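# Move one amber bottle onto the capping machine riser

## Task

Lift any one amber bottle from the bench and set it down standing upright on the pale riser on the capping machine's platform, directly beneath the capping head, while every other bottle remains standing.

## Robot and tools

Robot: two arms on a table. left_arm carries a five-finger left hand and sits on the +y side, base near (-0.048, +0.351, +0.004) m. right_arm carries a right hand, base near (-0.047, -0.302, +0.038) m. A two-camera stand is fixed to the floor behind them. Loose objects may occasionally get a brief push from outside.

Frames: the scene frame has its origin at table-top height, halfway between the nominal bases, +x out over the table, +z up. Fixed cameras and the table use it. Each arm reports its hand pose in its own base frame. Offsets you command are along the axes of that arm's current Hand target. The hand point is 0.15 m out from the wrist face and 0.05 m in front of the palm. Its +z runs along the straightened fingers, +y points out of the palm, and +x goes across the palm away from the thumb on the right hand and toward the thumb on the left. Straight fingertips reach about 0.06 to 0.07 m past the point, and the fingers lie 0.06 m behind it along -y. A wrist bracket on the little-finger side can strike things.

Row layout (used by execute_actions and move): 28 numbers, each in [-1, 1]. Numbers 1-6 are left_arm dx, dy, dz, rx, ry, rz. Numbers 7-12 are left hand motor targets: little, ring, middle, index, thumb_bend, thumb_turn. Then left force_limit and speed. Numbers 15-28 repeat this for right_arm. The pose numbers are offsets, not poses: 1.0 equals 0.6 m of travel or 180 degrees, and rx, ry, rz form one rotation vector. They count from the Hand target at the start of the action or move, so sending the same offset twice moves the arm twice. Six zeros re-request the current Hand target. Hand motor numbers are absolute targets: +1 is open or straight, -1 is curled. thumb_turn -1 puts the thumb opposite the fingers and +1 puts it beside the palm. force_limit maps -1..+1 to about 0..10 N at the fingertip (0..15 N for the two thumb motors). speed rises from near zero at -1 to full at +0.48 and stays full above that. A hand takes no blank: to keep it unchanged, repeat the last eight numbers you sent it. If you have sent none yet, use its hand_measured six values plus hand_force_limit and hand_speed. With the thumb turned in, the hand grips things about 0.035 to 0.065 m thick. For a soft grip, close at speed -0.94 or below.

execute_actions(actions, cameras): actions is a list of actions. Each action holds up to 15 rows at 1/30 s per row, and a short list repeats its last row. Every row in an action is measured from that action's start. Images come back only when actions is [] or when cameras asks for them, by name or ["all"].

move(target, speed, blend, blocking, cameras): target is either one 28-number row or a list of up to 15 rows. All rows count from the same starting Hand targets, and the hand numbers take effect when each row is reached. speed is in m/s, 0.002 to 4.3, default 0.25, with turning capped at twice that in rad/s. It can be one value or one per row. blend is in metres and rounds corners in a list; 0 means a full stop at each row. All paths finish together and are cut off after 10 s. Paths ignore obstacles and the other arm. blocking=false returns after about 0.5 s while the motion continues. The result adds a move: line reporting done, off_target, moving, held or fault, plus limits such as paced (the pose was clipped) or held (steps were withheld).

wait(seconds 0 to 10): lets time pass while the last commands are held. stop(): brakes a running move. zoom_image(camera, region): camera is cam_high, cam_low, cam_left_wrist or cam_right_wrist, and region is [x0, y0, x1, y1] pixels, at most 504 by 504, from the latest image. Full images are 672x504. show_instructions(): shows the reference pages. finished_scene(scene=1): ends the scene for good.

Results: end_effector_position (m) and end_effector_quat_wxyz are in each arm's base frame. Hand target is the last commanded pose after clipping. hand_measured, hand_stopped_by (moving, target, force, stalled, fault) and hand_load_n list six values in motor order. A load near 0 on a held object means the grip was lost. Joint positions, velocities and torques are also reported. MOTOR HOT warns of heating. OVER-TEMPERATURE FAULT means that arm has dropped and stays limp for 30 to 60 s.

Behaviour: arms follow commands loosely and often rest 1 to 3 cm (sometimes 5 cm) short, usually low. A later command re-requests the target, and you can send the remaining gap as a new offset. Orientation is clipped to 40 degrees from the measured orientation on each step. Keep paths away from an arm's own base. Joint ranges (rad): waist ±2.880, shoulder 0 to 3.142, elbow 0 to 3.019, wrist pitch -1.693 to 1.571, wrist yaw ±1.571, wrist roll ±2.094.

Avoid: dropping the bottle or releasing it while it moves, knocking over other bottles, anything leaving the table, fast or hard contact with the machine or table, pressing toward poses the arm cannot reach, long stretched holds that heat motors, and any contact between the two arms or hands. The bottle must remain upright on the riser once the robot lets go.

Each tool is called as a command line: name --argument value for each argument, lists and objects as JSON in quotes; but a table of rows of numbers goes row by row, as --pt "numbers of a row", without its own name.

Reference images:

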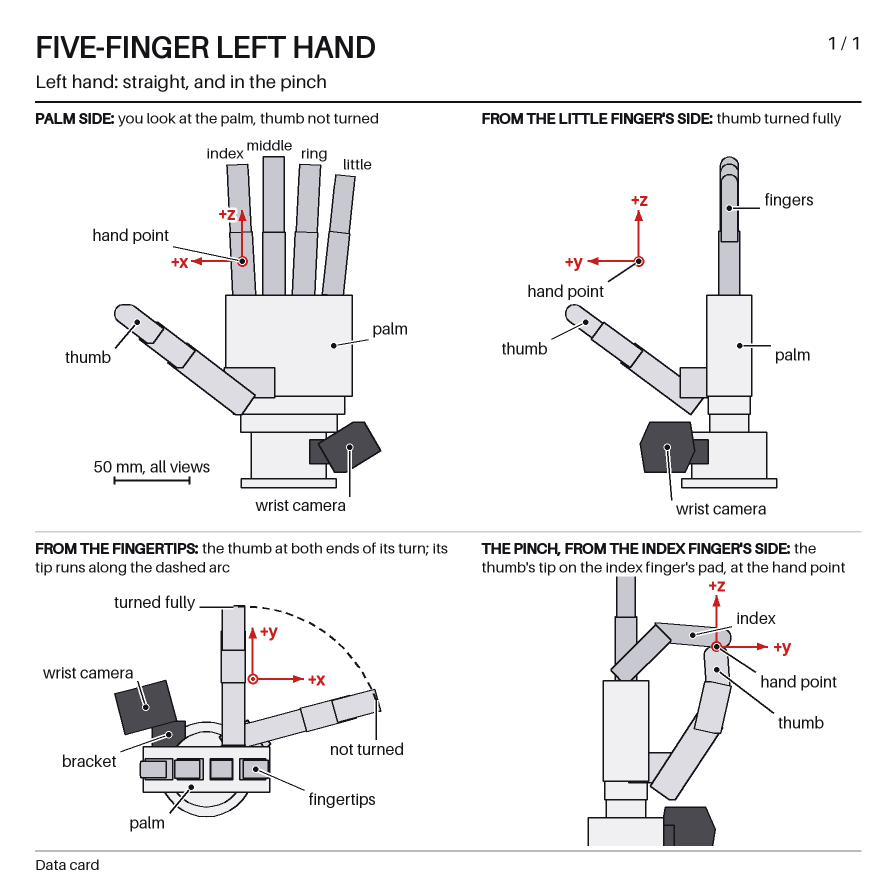

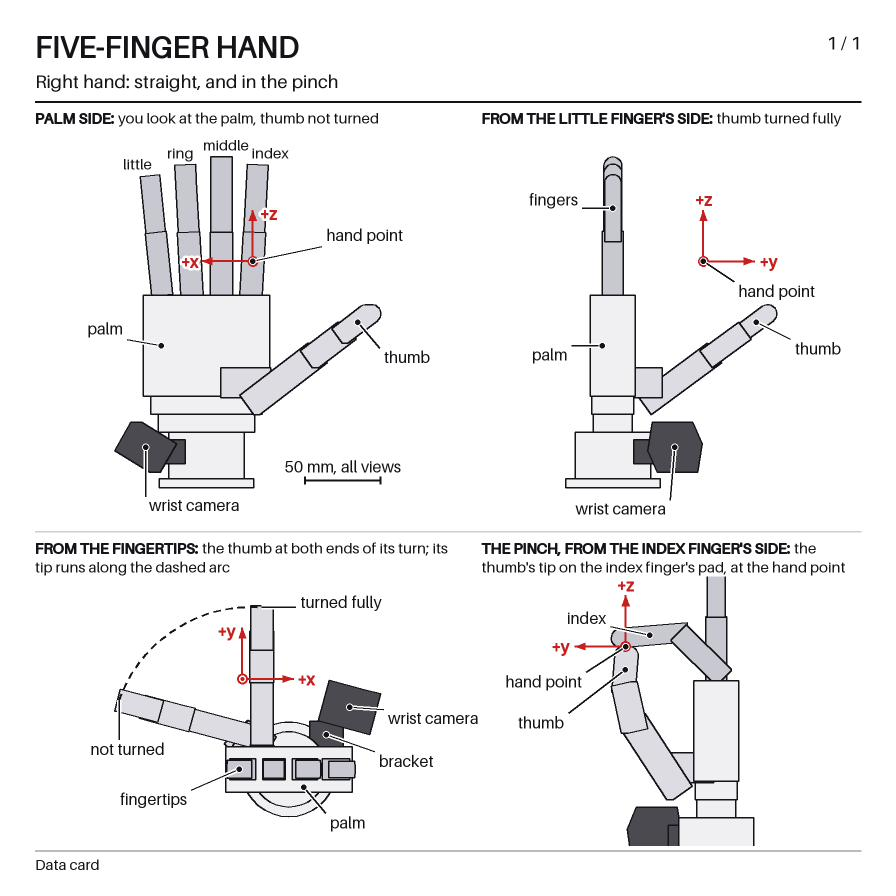

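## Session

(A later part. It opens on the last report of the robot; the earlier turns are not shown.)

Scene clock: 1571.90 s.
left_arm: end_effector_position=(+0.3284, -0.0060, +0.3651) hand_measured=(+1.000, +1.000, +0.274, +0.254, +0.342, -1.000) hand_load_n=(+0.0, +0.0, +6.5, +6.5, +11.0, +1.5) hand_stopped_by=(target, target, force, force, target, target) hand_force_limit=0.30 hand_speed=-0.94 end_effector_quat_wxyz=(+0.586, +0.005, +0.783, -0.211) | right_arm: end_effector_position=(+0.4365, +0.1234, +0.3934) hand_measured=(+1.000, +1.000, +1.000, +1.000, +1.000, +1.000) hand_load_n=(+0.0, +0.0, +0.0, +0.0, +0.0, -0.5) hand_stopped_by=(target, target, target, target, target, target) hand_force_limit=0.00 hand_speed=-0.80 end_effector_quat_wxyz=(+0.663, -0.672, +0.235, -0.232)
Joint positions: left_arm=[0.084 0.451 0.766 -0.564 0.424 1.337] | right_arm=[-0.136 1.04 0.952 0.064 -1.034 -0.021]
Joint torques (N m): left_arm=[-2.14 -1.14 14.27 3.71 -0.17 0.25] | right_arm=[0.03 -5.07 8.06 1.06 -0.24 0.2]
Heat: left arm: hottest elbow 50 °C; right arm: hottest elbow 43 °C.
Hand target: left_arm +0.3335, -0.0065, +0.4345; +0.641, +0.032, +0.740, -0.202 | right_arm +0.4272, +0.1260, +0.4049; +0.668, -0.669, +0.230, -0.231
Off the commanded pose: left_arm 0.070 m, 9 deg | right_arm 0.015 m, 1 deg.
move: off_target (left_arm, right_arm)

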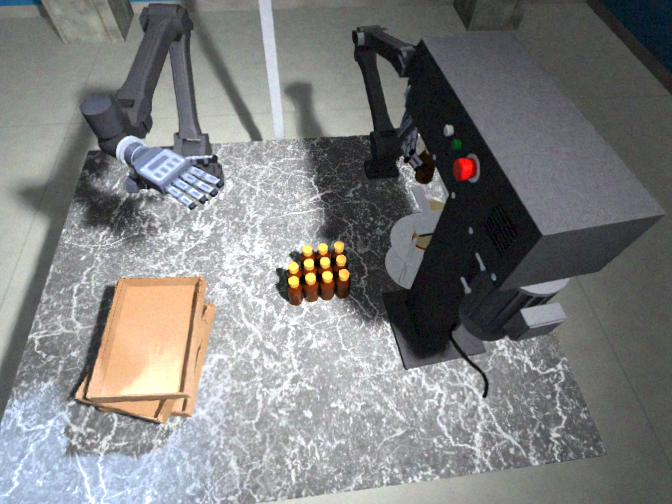

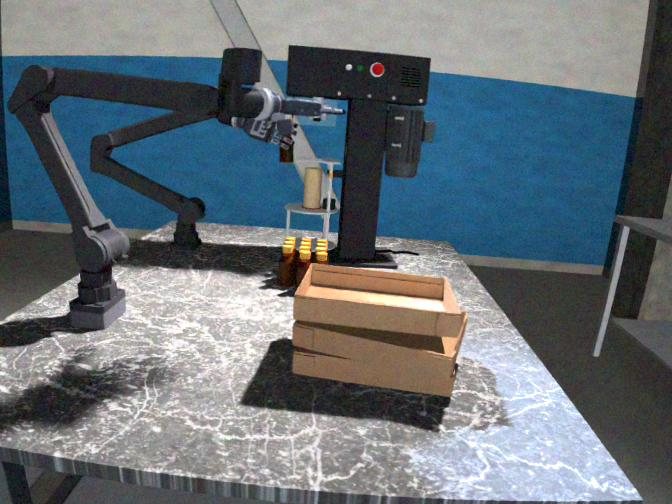

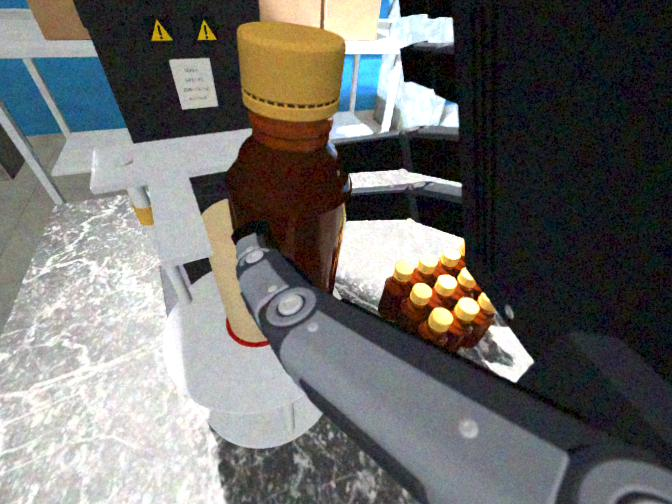

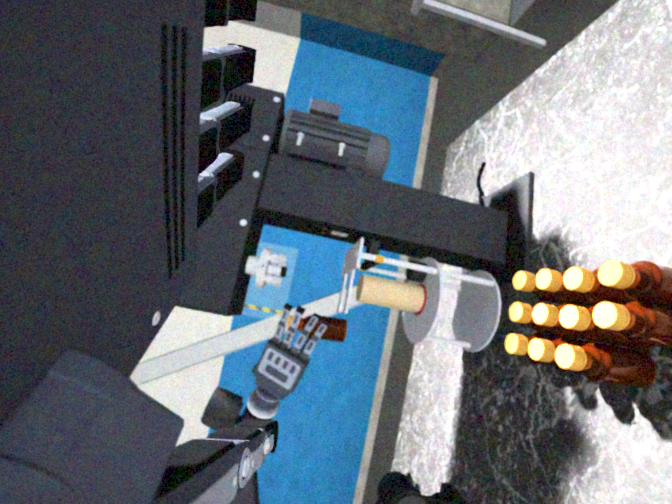

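execute_actions --actions '[]'

zoom_image --camera "cam_right_wrist" --region '[300, 230, 440, 370]'

zoom_image --camera "cam_high" --region '[400, 140, 460, 250]'

zoom_image --camera "cam_left_wrist" --region '[200, 50, 600, 400]'

Scene clock: 1587.23 s.
left_arm: end_effector_position=(+0.3284, -0.0060, +0.3651) hand_measured=(+1.000, +1.000, +0.274, +0.254, +0.342, -1.000) hand_load_n=(+0.0, +0.0, +6.5, +6.5, +11.0, +1.5) hand_stopped_by=(target, target, force, force, target, target) hand_force_limit=0.30 hand_speed=-0.94 end_effector_quat_wxyz=(+0.586, +0.005, +0.783, -0.211) | right_arm: end_effector_position=(+0.4365, +0.1234, +0.3934) hand_measured=(+1.000, +1.000, +1.000, +1.000, +1.000, +1.000) hand_load_n=(+0.0, +0.0, -0.5, -0.5, +0.0, -0.5) hand_stopped_by=(target, target, target, target, target, target) hand_force_limit=0.00 hand_speed=-0.80 end_effector_quat_wxyz=(+0.663, -0.672, +0.235, -0.232)
Joint positions: left_arm=[0.084 0.451 0.766 -0.564 0.424 1.337] | right_arm=[-0.136 1.04 0.952 0.064 -1.034 -0.021]
Joint velocities: within noise
Joint torques (N m): left_arm=[-2.14 -1.14 14.26 3.73 -0.17 0.25] | right_arm=[0.26 -5.19 8.02 0.94 -0.23 0.21]
Heat: left arm: hottest elbow 50 °C; right arm: hottest elbow 43 °C.
Hand target: left_arm +0.3335, -0.0065, +0.4345; +0.641, +0.032, +0.740, -0.202 | right_arm +0.4272, +0.1260, +0.4049; +0.668, -0.669, +0.230, -0.231
Off the commanded pose: left_arm 0.070 m, 9 deg | right_arm 0.015 m, 1 deg.

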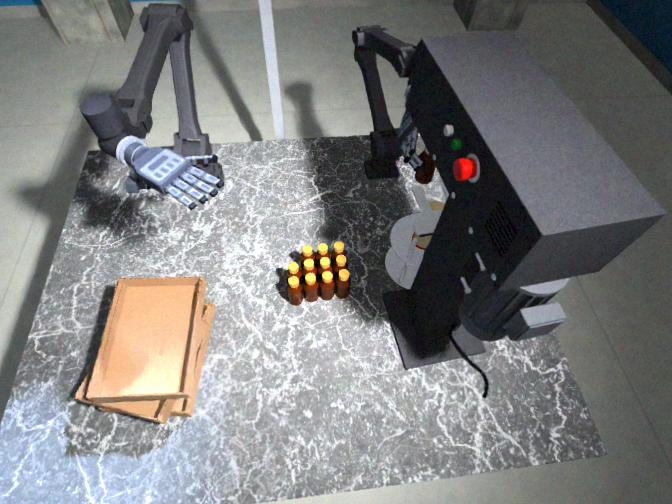

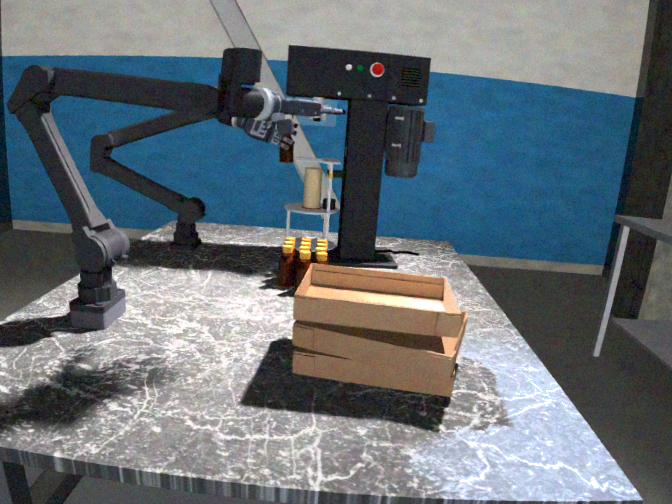

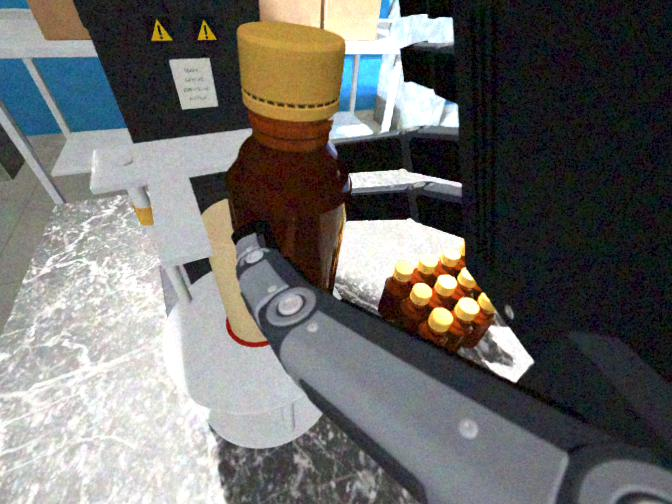

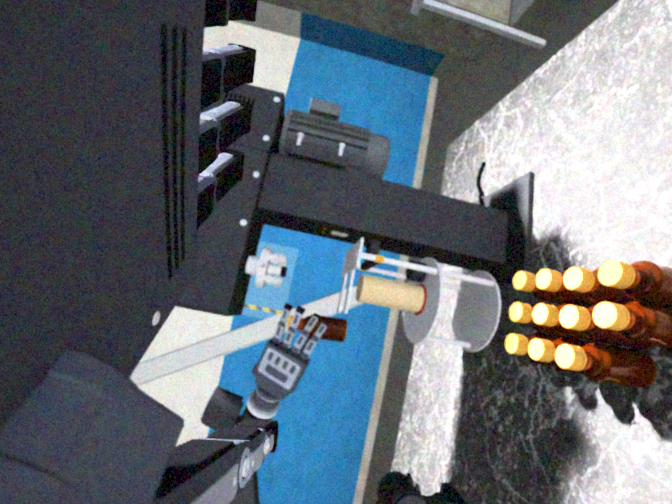

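Scaled by 3.600.

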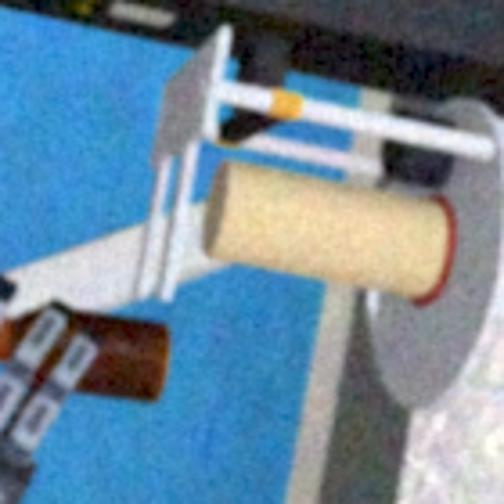

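Scaled by 4.582.

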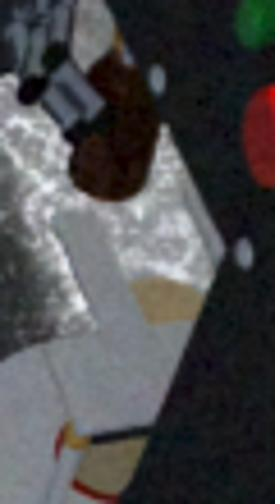

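Scaled by 1.260.

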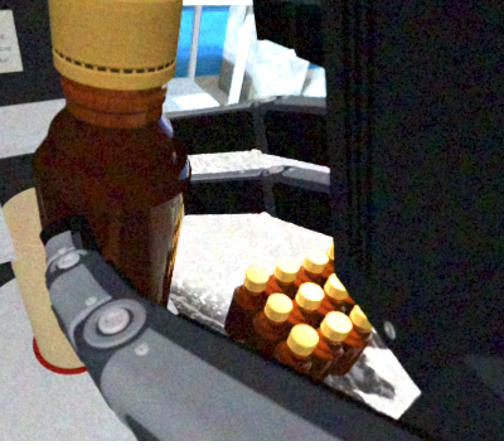

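zoom_image --camera "cam_high" --region '[405, 160, 455, 225]'

zoom_image --camera "cam_left_wrist" --region '[80, 130, 380, 380]'

Scaled by 7.754.

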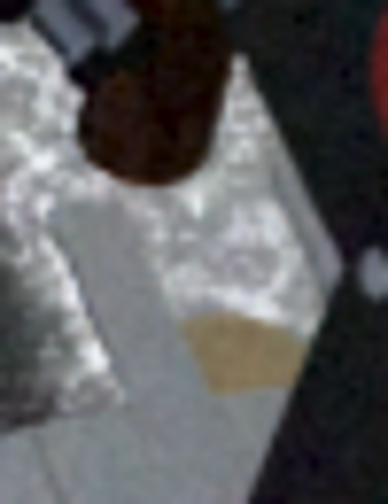

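Scaled by 1.680.

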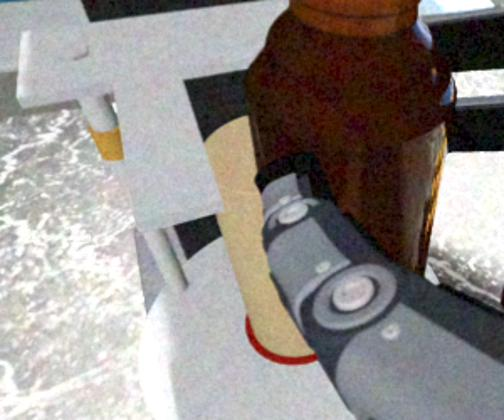

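move --target '[-0.0128, 0.0166, 0.0135, 0.0008, -0.0015, -0.0045, 1, 1, -0.2, -0.3, 0.34, -1, 0.3, -0.94, 0, 0, 0, 0, 0, 0, 1, 1, 1, 1, 1, 1, 0, -0.8]' --speed 0.05 --cameras '["cam_high", "cam_left_wrist", "cam_right_wrist"]'

zoom_image --camera "cam_right_wrist" --region '[300, 230, 440, 370]'

zoom_image --camera "cam_high" --region '[405, 160, 455, 225]'

zoom_image --camera "cam_left_wrist" --region '[80, 130, 380, 380]'

Scene clock: 1646.47 s.
left_arm: end_effector_position=(+0.3402, +0.0028, +0.3592) hand_measured=(+1.000, +1.000, +0.274, +0.254, +0.342, -1.000) hand_load_n=(+0.0, +0.0, +7.0, +6.5, +11.0, +1.5) hand_stopped_by=(target, target, force, force, target, target) hand_force_limit=0.30 hand_speed=-0.94 end_effector_quat_wxyz=(+0.581, -0.002, +0.785, -0.215) | right_arm: end_effector_position=(+0.4365, +0.1234, +0.3934) hand_measured=(+1.000, +1.000, +1.000, +1.000, +1.000, +1.000) hand_load_n=(+0.0, +0.0, +0.0, +0.0, +0.0, -0.5) hand_stopped_by=(target, target, target, target, target, target) hand_force_limit=0.00 hand_speed=-0.80 end_effector_quat_wxyz=(+0.663, -0.672, +0.235, -0.232)
Joint positions: left_arm=[0.135 0.492 0.766 -0.538 0.471 1.337] | right_arm=[-0.136 1.04 0.952 0.064 -1.034 -0.021]
Joint torques (N m): left_arm=[-1.32 -0.85 15.45 3.59 0.05 0.16] | right_arm=[-0.15 -5.13 8.12 0.94 -0.23 0.19]
Heat: left arm: hottest elbow 50 °C; right arm: hottest elbow 43 °C.
Hand target: left_arm +0.3455, +0.0015, +0.4386; +0.642, +0.027, +0.738, -0.207 | right_arm +0.4272, +0.1260, +0.4049; +0.668, -0.669, +0.230, -0.231
Off the commanded pose: left_arm 0.080 m, 9 deg | right_arm 0.015 m, 1 deg.
move: off_target (left_arm, right_arm)
Images, in order (width x height): cam_high 672x504, cam_left_wrist 672x504, cam_right_wrist 672x504.

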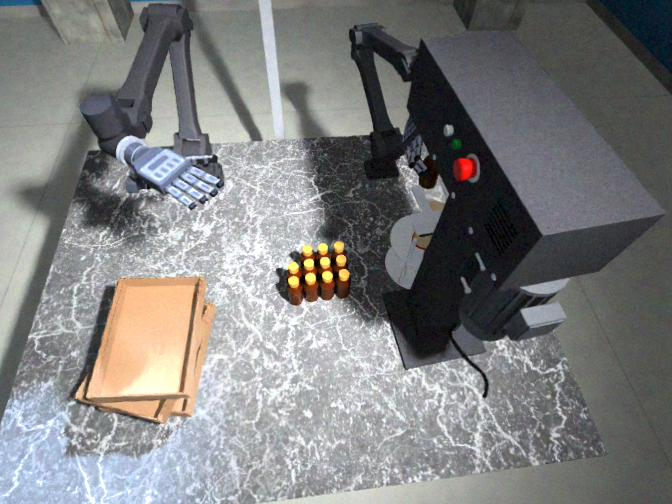

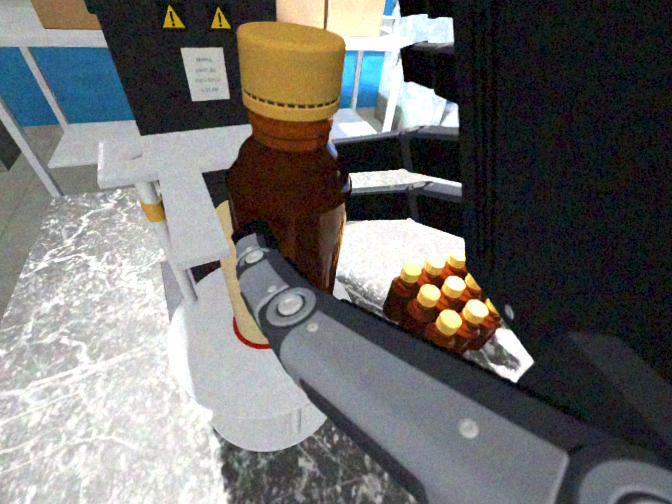

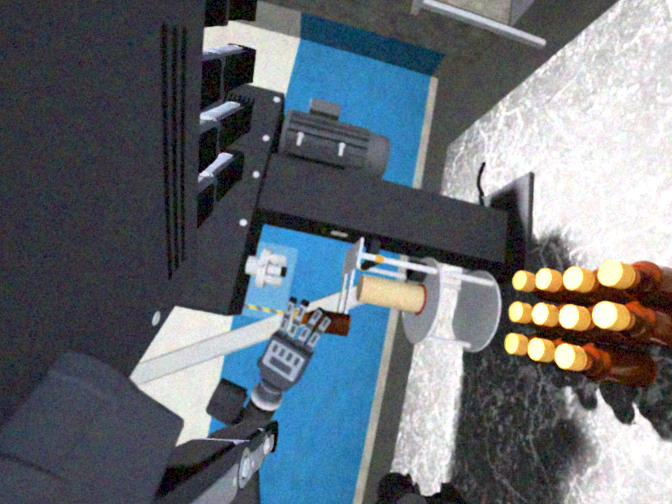

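Scaled by 3.600.

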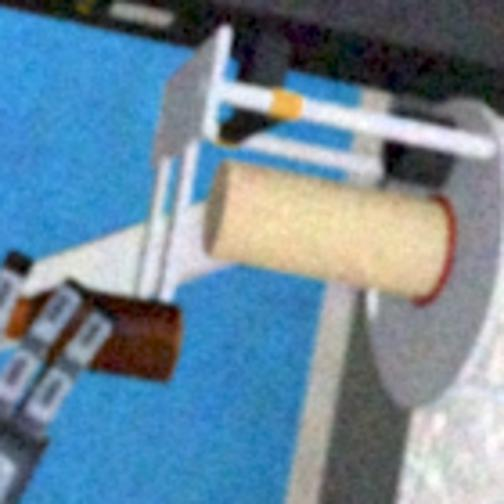

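Scaled by 7.754.

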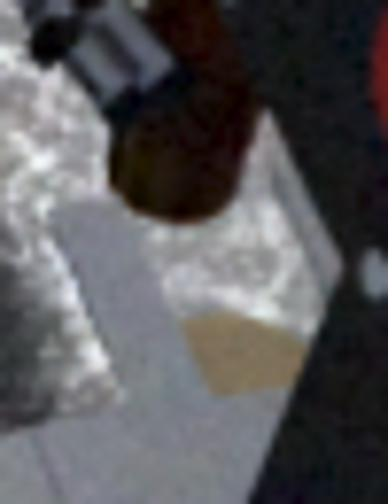

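Scaled by 1.680.

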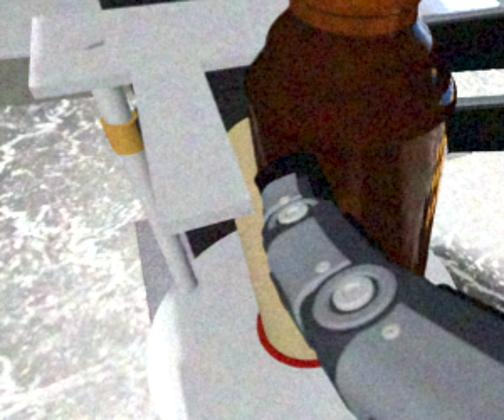

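move --target '[-0.0368, 0.0077, 0.0352, 0.0022, -0.008, 0.0005, 1, 1, -0.2, -0.3, 0.34, -1, 0.3, -0.94, 0, 0, 0, 0, 0, 0, 1, 1, 1, 1, 1, 1, 0, -0.8]' --speed 0.05 --cameras '["cam_high", "cam_left_wrist", "cam_right_wrist"]'

zoom_image --camera "cam_right_wrist" --region '[300, 230, 440, 370]'

zoom_image --camera "cam_high" --region '[405, 160, 455, 225]'

zoom_image --camera "cam_left_wrist" --region '[80, 130, 380, 380]'

Scene clock: 1666.27 s.
left_arm: end_effector_position=(+0.3646, +0.0016, +0.3743) hand_measured=(+1.000, +1.000, +0.274, +0.254, +0.342, -1.000) hand_load_n=(+0.0, +0.0, +6.5, +6.5, +11.0, +1.5) hand_stopped_by=(target, target, force, force, target, target) hand_force_limit=0.30 hand_speed=-0.94 end_effector_quat_wxyz=(+0.589, +0.004, +0.778, -0.219) | right_arm: end_effector_position=(+0.4365, +0.1234, +0.3934) hand_measured=(+1.000, +1.000, +1.000, +1.000, +1.000, +1.000) hand_load_n=(+0.0, +0.0, +0.0, +0.0, +0.0, +0.0) hand_stopped_by=(target, target, target, target, target, target) hand_force_limit=0.00 hand_speed=-0.80 end_effector_quat_wxyz=(+0.663, -0.672, +0.235, -0.232)
Joint positions: left_arm=[0.124 0.566 0.804 -0.475 0.473 1.329] | right_arm=[-0.136 1.04 0.952 0.064 -1.034 -0.021]
Joint torques (N m): left_arm=[-1.44 -1.38 15.82 3.7 -0.08 0.11] | right_arm=[-0.15 -5.36 8.02 1.03 -0.22 0.2]
Heat: left arm: hottest elbow 51 °C; right arm: hottest elbow 43 °C.
Hand target: left_arm +0.3705, +0.0036, +0.4566; +0.651, +0.027, +0.729, -0.209 | right_arm +0.4272, +0.1260, +0.4049; +0.668, -0.669, +0.230, -0.231
Off the commanded pose: left_arm 0.083 m, 9 deg | right_arm 0.015 m, 1 deg.
move: off_target (left_arm, right_arm)
Images, in order (width x height): cam_high 672x504, cam_left_wrist 672x504, cam_right_wrist 672x504.

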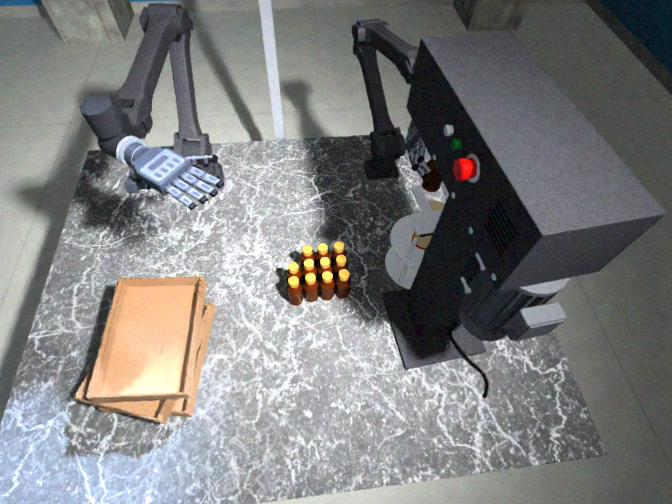

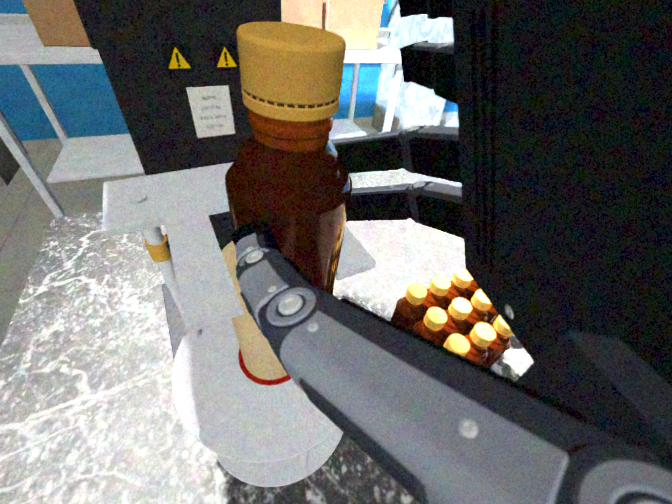

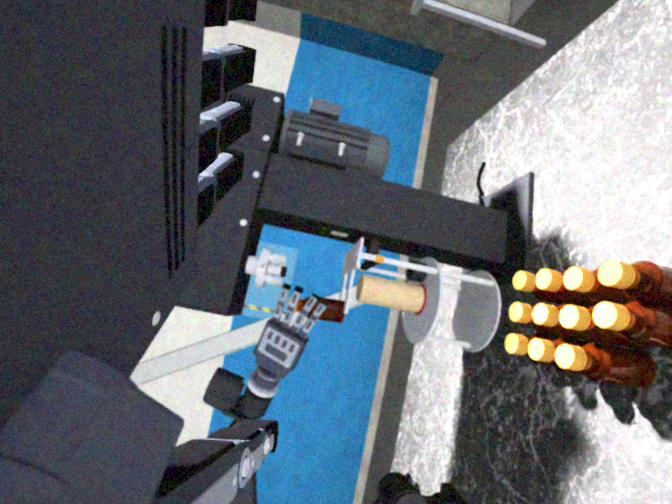

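Scaled by 3.600.

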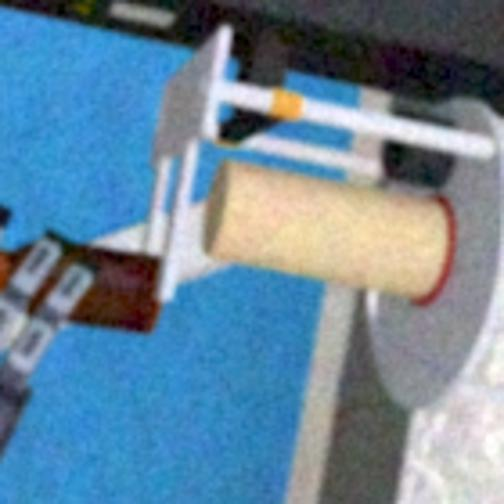

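Scaled by 7.754.

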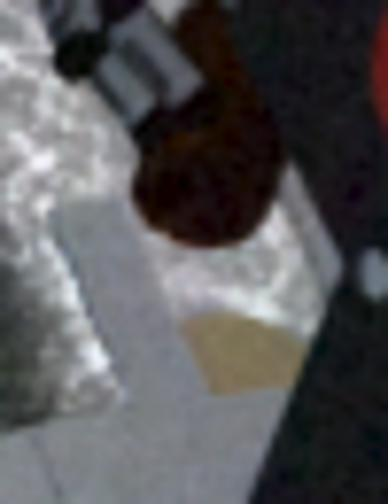

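Scaled by 1.680.

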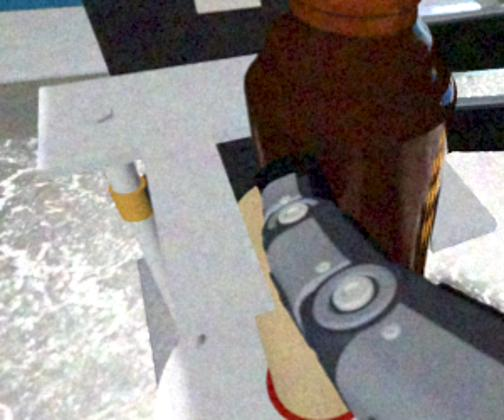

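move --target '[-0.0225, 0.0203, 0.0429, 0, 0, 0, 1, 1, -0.2, -0.3, 0.34, -1, 0.3, -0.94, 0, 0, 0, 0, 0, 0, 1, 1, 1, 1, 1, 1, 0, -0.8]' --speed 0.05 --cameras '["cam_high", "cam_left_wrist", "cam_right_wrist"]'

zoom_image --camera "cam_right_wrist" --region '[300, 230, 440, 370]'

zoom_image --camera "cam_high" --region '[405, 160, 455, 225]'

zoom_image --camera "cam_left_wrist" --region '[80, 130, 380, 380]'

Scene clock: 1681.13 s.
left_arm: end_effector_position=(+0.3932, +0.0057, +0.3811) hand_measured=(+1.000, +1.000, +0.274, +0.254, +0.342, -1.000) hand_load_n=(+0.0, +0.0, +6.5, +6.0, +11.0, +1.5) hand_stopped_by=(target, target, force, force, target, target) hand_force_limit=0.30 hand_speed=-0.94 end_effector_quat_wxyz=(+0.589, +0.003, +0.778, -0.220) | right_arm: end_effector_position=(+0.4365, +0.1234, +0.3934) hand_measured=(+1.000, +1.000, +1.000, +1.000, +1.000, +1.000) hand_load_n=(+0.0, -0.5, +0.0, +0.0, +0.0, -0.5) hand_stopped_by=(target, target, target, target, target, target) hand_force_limit=0.00 hand_speed=-0.80 end_effector_quat_wxyz=(+0.663, -0.672, +0.235, -0.232)
Joint positions: left_arm=[0.127 0.658 0.848 -0.429 0.476 1.329] | right_arm=[-0.136 1.04 0.952 0.064 -1.034 -0.021]
Joint torques (N m): left_arm=[-1.26 -2.37 15.91 3.69 0.03 0.11] | right_arm=[0.38 -4.95 8.12 1.03 -0.24 0.2]
Heat: left arm: hottest elbow 52 °C; right arm: hottest elbow 43 °C.
Hand target: left_arm +0.4005, +0.0090, +0.4646; +0.651, +0.027, +0.729, -0.209 | right_arm +0.4272, +0.1260, +0.4049; +0.668, -0.669, +0.230, -0.231
Off the commanded pose: left_arm 0.084 m, 10 deg | right_arm 0.015 m, 1 deg.
move: off_target (left_arm, right_arm)
Images, in order (width x height): cam_high 672x504, cam_left_wrist 672x504, cam_right_wrist 672x504.

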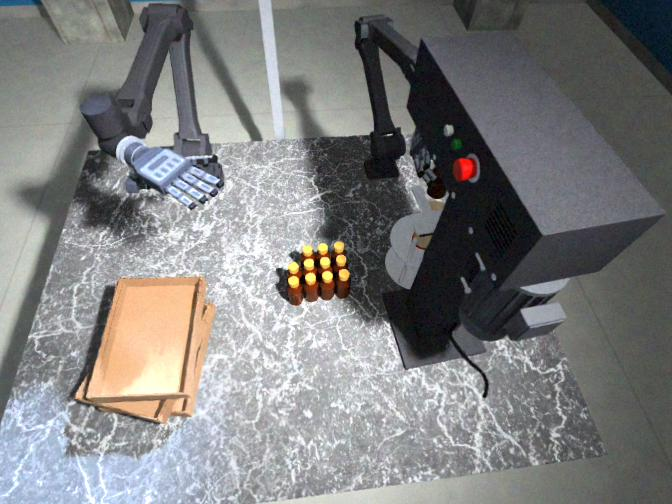

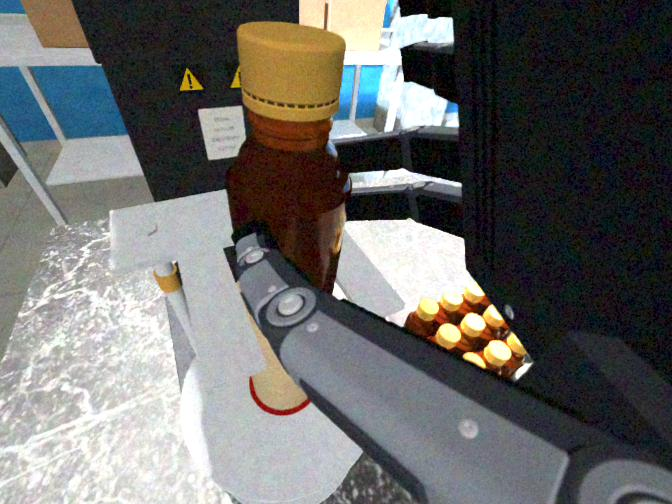

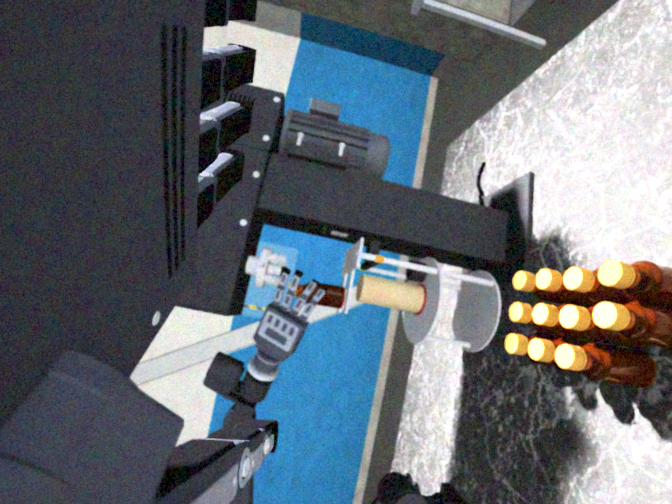

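Scaled by 3.600.

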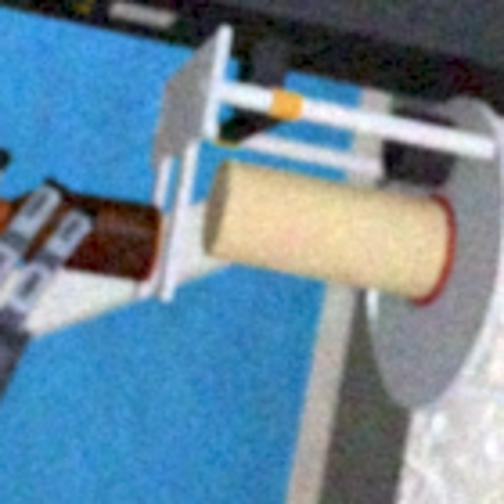

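Scaled by 7.754.

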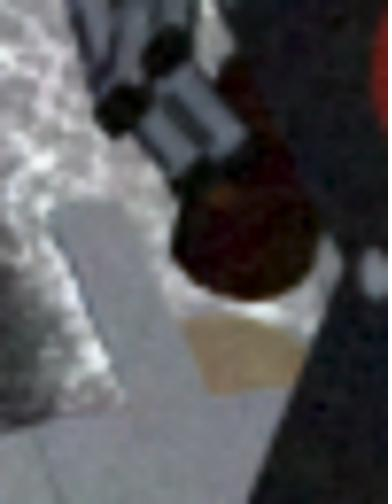

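Scaled by 1.680.

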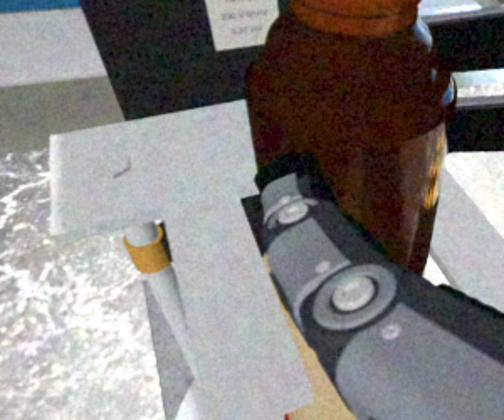

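zoom_image --camera "cam_left_wrist" --region '[200, 200, 420, 380]'

zoom_image --camera "cam_right_wrist" --region '[230, 240, 380, 350]'

Scaled by 2.291.

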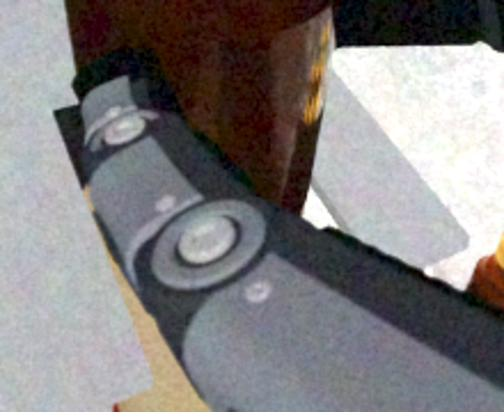

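Scaled by 3.360.

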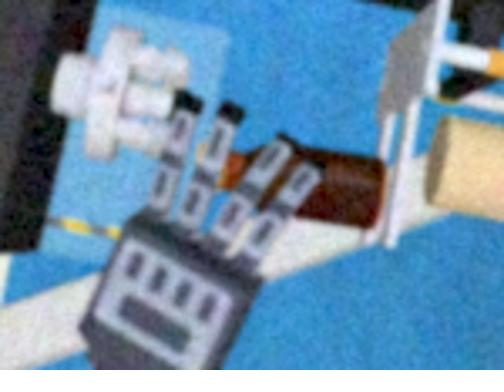

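zoom_image --camera "cam_right_wrist" --region '[320, 265, 380, 325]'

zoom_image --camera "cam_low" --region '[270, 130, 350, 190]'

Scaled by 8.400.

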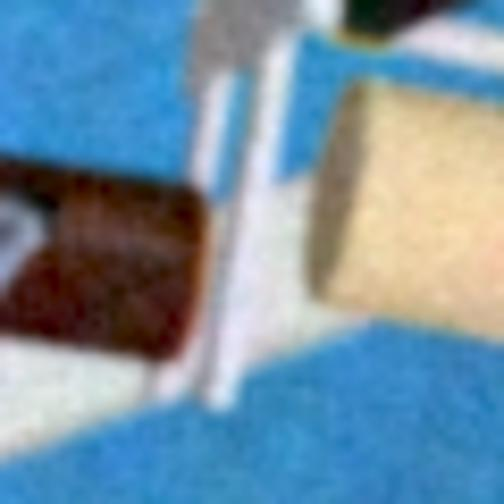

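This scene's latest camera images include none from cam_low. They are from: cam_high, cam_left_wrist, cam_right_wrist. cam_low's image comes with the result of a call that names it in "cameras".

zoom_image --camera "cam_high" --region '[412, 175, 452, 215]'

zoom_image --camera "cam_left_wrist" --region '[210, 230, 390, 370]'

Scaled by 12.600.

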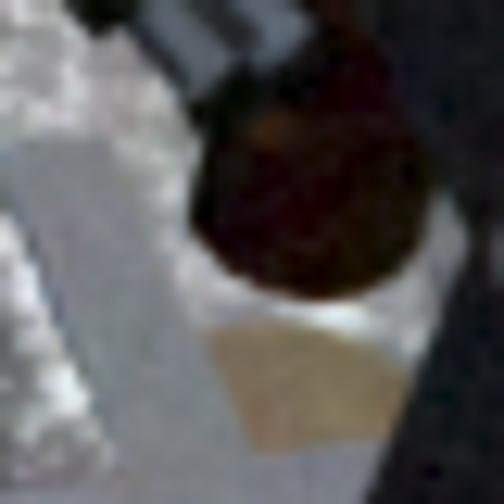

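Scaled by 2.800.

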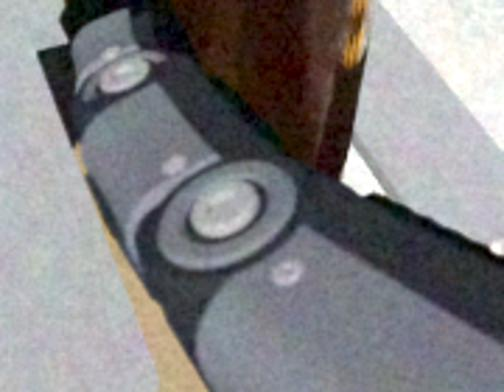

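move --target '[-0.0134, 0.0031, 0.0323, -0.0007, 0.003, -0.0028, 1, 1, -0.2, -0.3, 0.34, -1, 0.3, -0.94, 0, 0, 0, 0, 0, 0, 1, 1, 1, 1, 1, 1, 0, -0.8]' --speed 0.05 --cameras '["all"]'

zoom_image --camera "cam_right_wrist" --region '[300, 250, 380, 330]'

zoom_image --camera "cam_high" --region '[412, 175, 452, 215]'

zoom_image --camera "cam_left_wrist" --region '[180, 200, 420, 380]'

zoom_image --camera "cam_low" --region '[260, 100, 350, 190]'

Scene clock: 1920.63 s.
left_arm: end_effector_position=(+0.4123, +0.0068, +0.3865) hand_measured=(+1.000, +1.000, +0.274, +0.254, +0.342, -1.000) hand_load_n=(+0.0, +0.0, +6.5, +6.5, +11.0, +1.5) hand_stopped_by=(target, target, force, force, target, target) hand_force_limit=0.30 hand_speed=-0.94 end_effector_quat_wxyz=(+0.584, -0.002, +0.781, -0.219) | right_arm: end_effector_position=(+0.4365, +0.1234, +0.3934) hand_measured=(+1.000, +1.000, +1.000, +1.000, +1.000, +1.000) hand_load_n=(+0.0, +0.0, +0.0, +0.0, +0.0, -0.5) hand_stopped_by=(target, target, target, target, target, target) hand_force_limit=0.00 hand_speed=-0.80 end_effector_quat_wxyz=(+0.663, -0.672, +0.235, -0.232)
Joint positions: left_arm=[0.116 0.722 0.893 -0.42 0.459 1.323] | right_arm=[-0.136 1.04 0.952 0.064 -1.034 -0.021]
Joint torques (N m): left_arm=[-2.08 -3.08 15.97 3.66 -0.16 0.1] | right_arm=[0.15 -5.25 8.06 1.03 -0.21 0.2]
Heat: left arm: hottest elbow 62 °C; right arm: hottest elbow 43 °C.
Hand target: left_arm +0.4204, +0.0060, +0.4706; +0.647, +0.024, +0.732, -0.211 | right_arm +0.4272, +0.1260, +0.4049; +0.668, -0.669, +0.230, -0.231
Off the commanded pose: left_arm 0.084 m, 10 deg | right_arm 0.015 m, 1 deg.
move: off_target (left_arm, right_arm)

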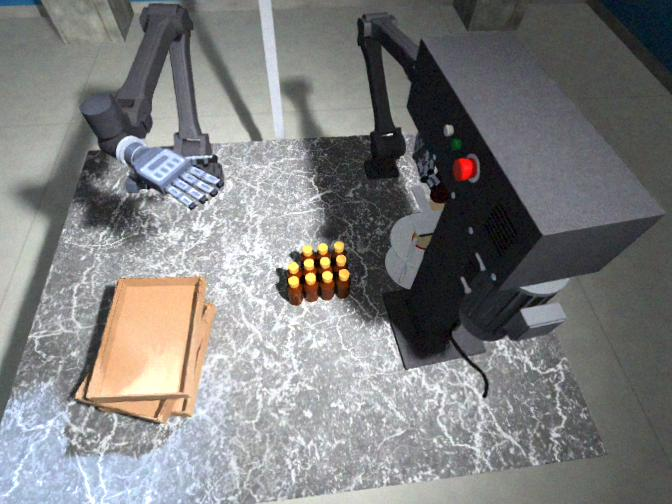

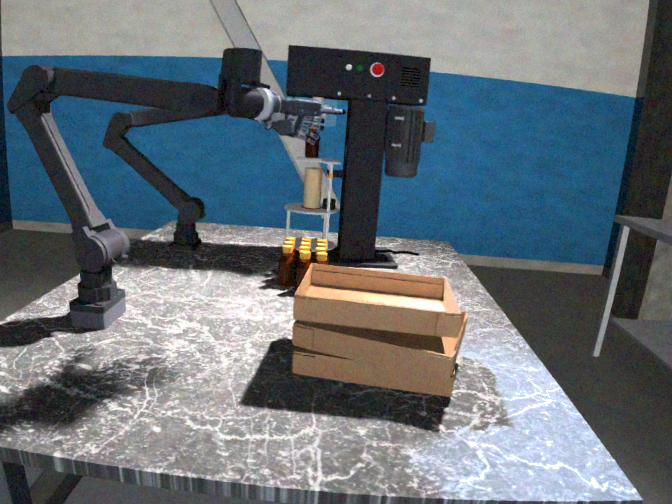

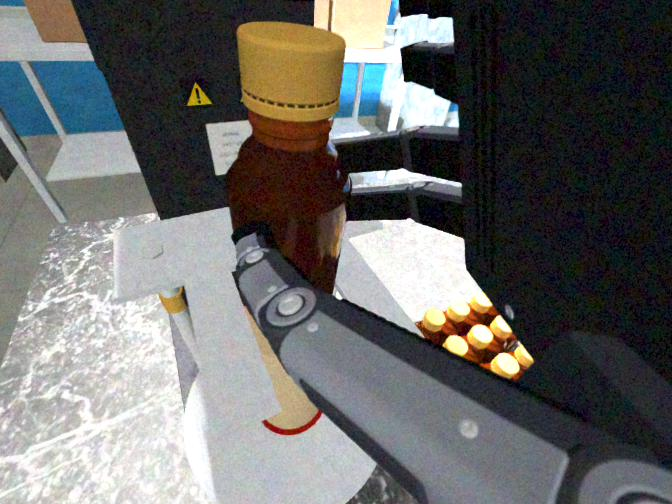

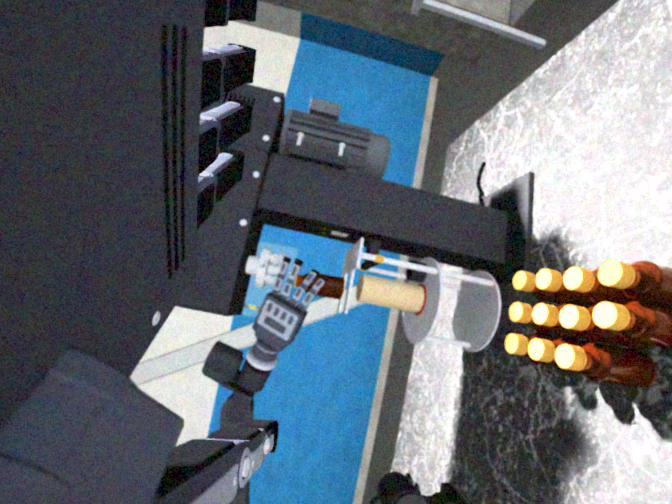

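Scaled by 6.300.

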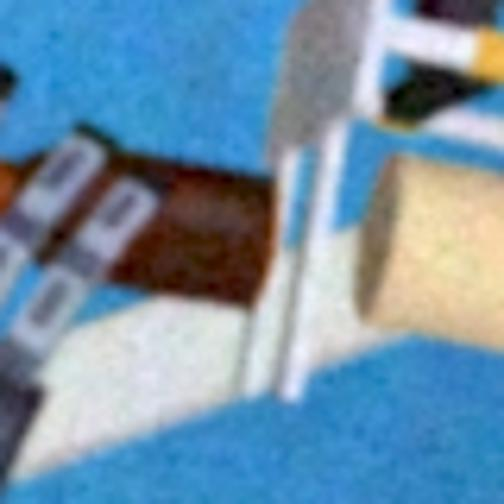

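Scaled by 12.600.

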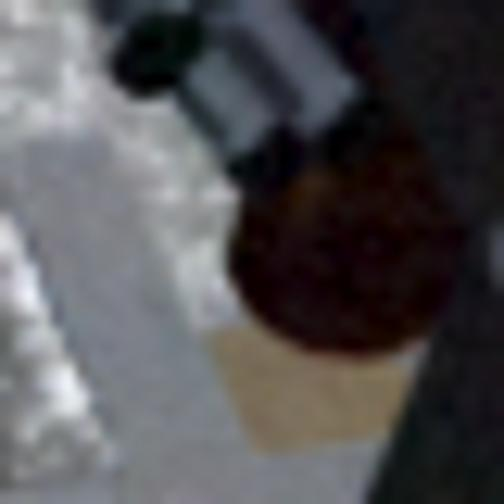

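Scaled by 2.100.

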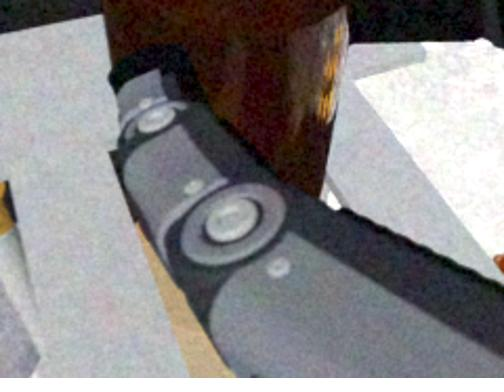

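Scaled by 5.600.

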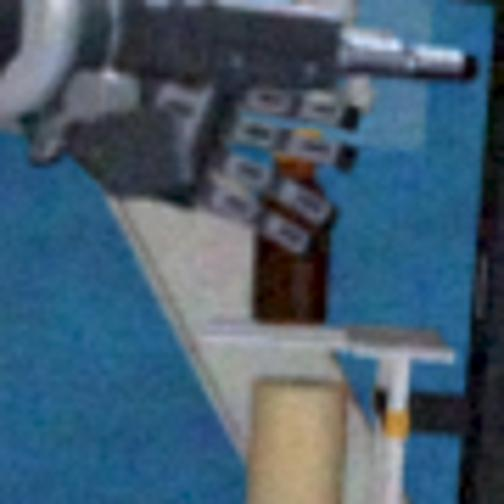

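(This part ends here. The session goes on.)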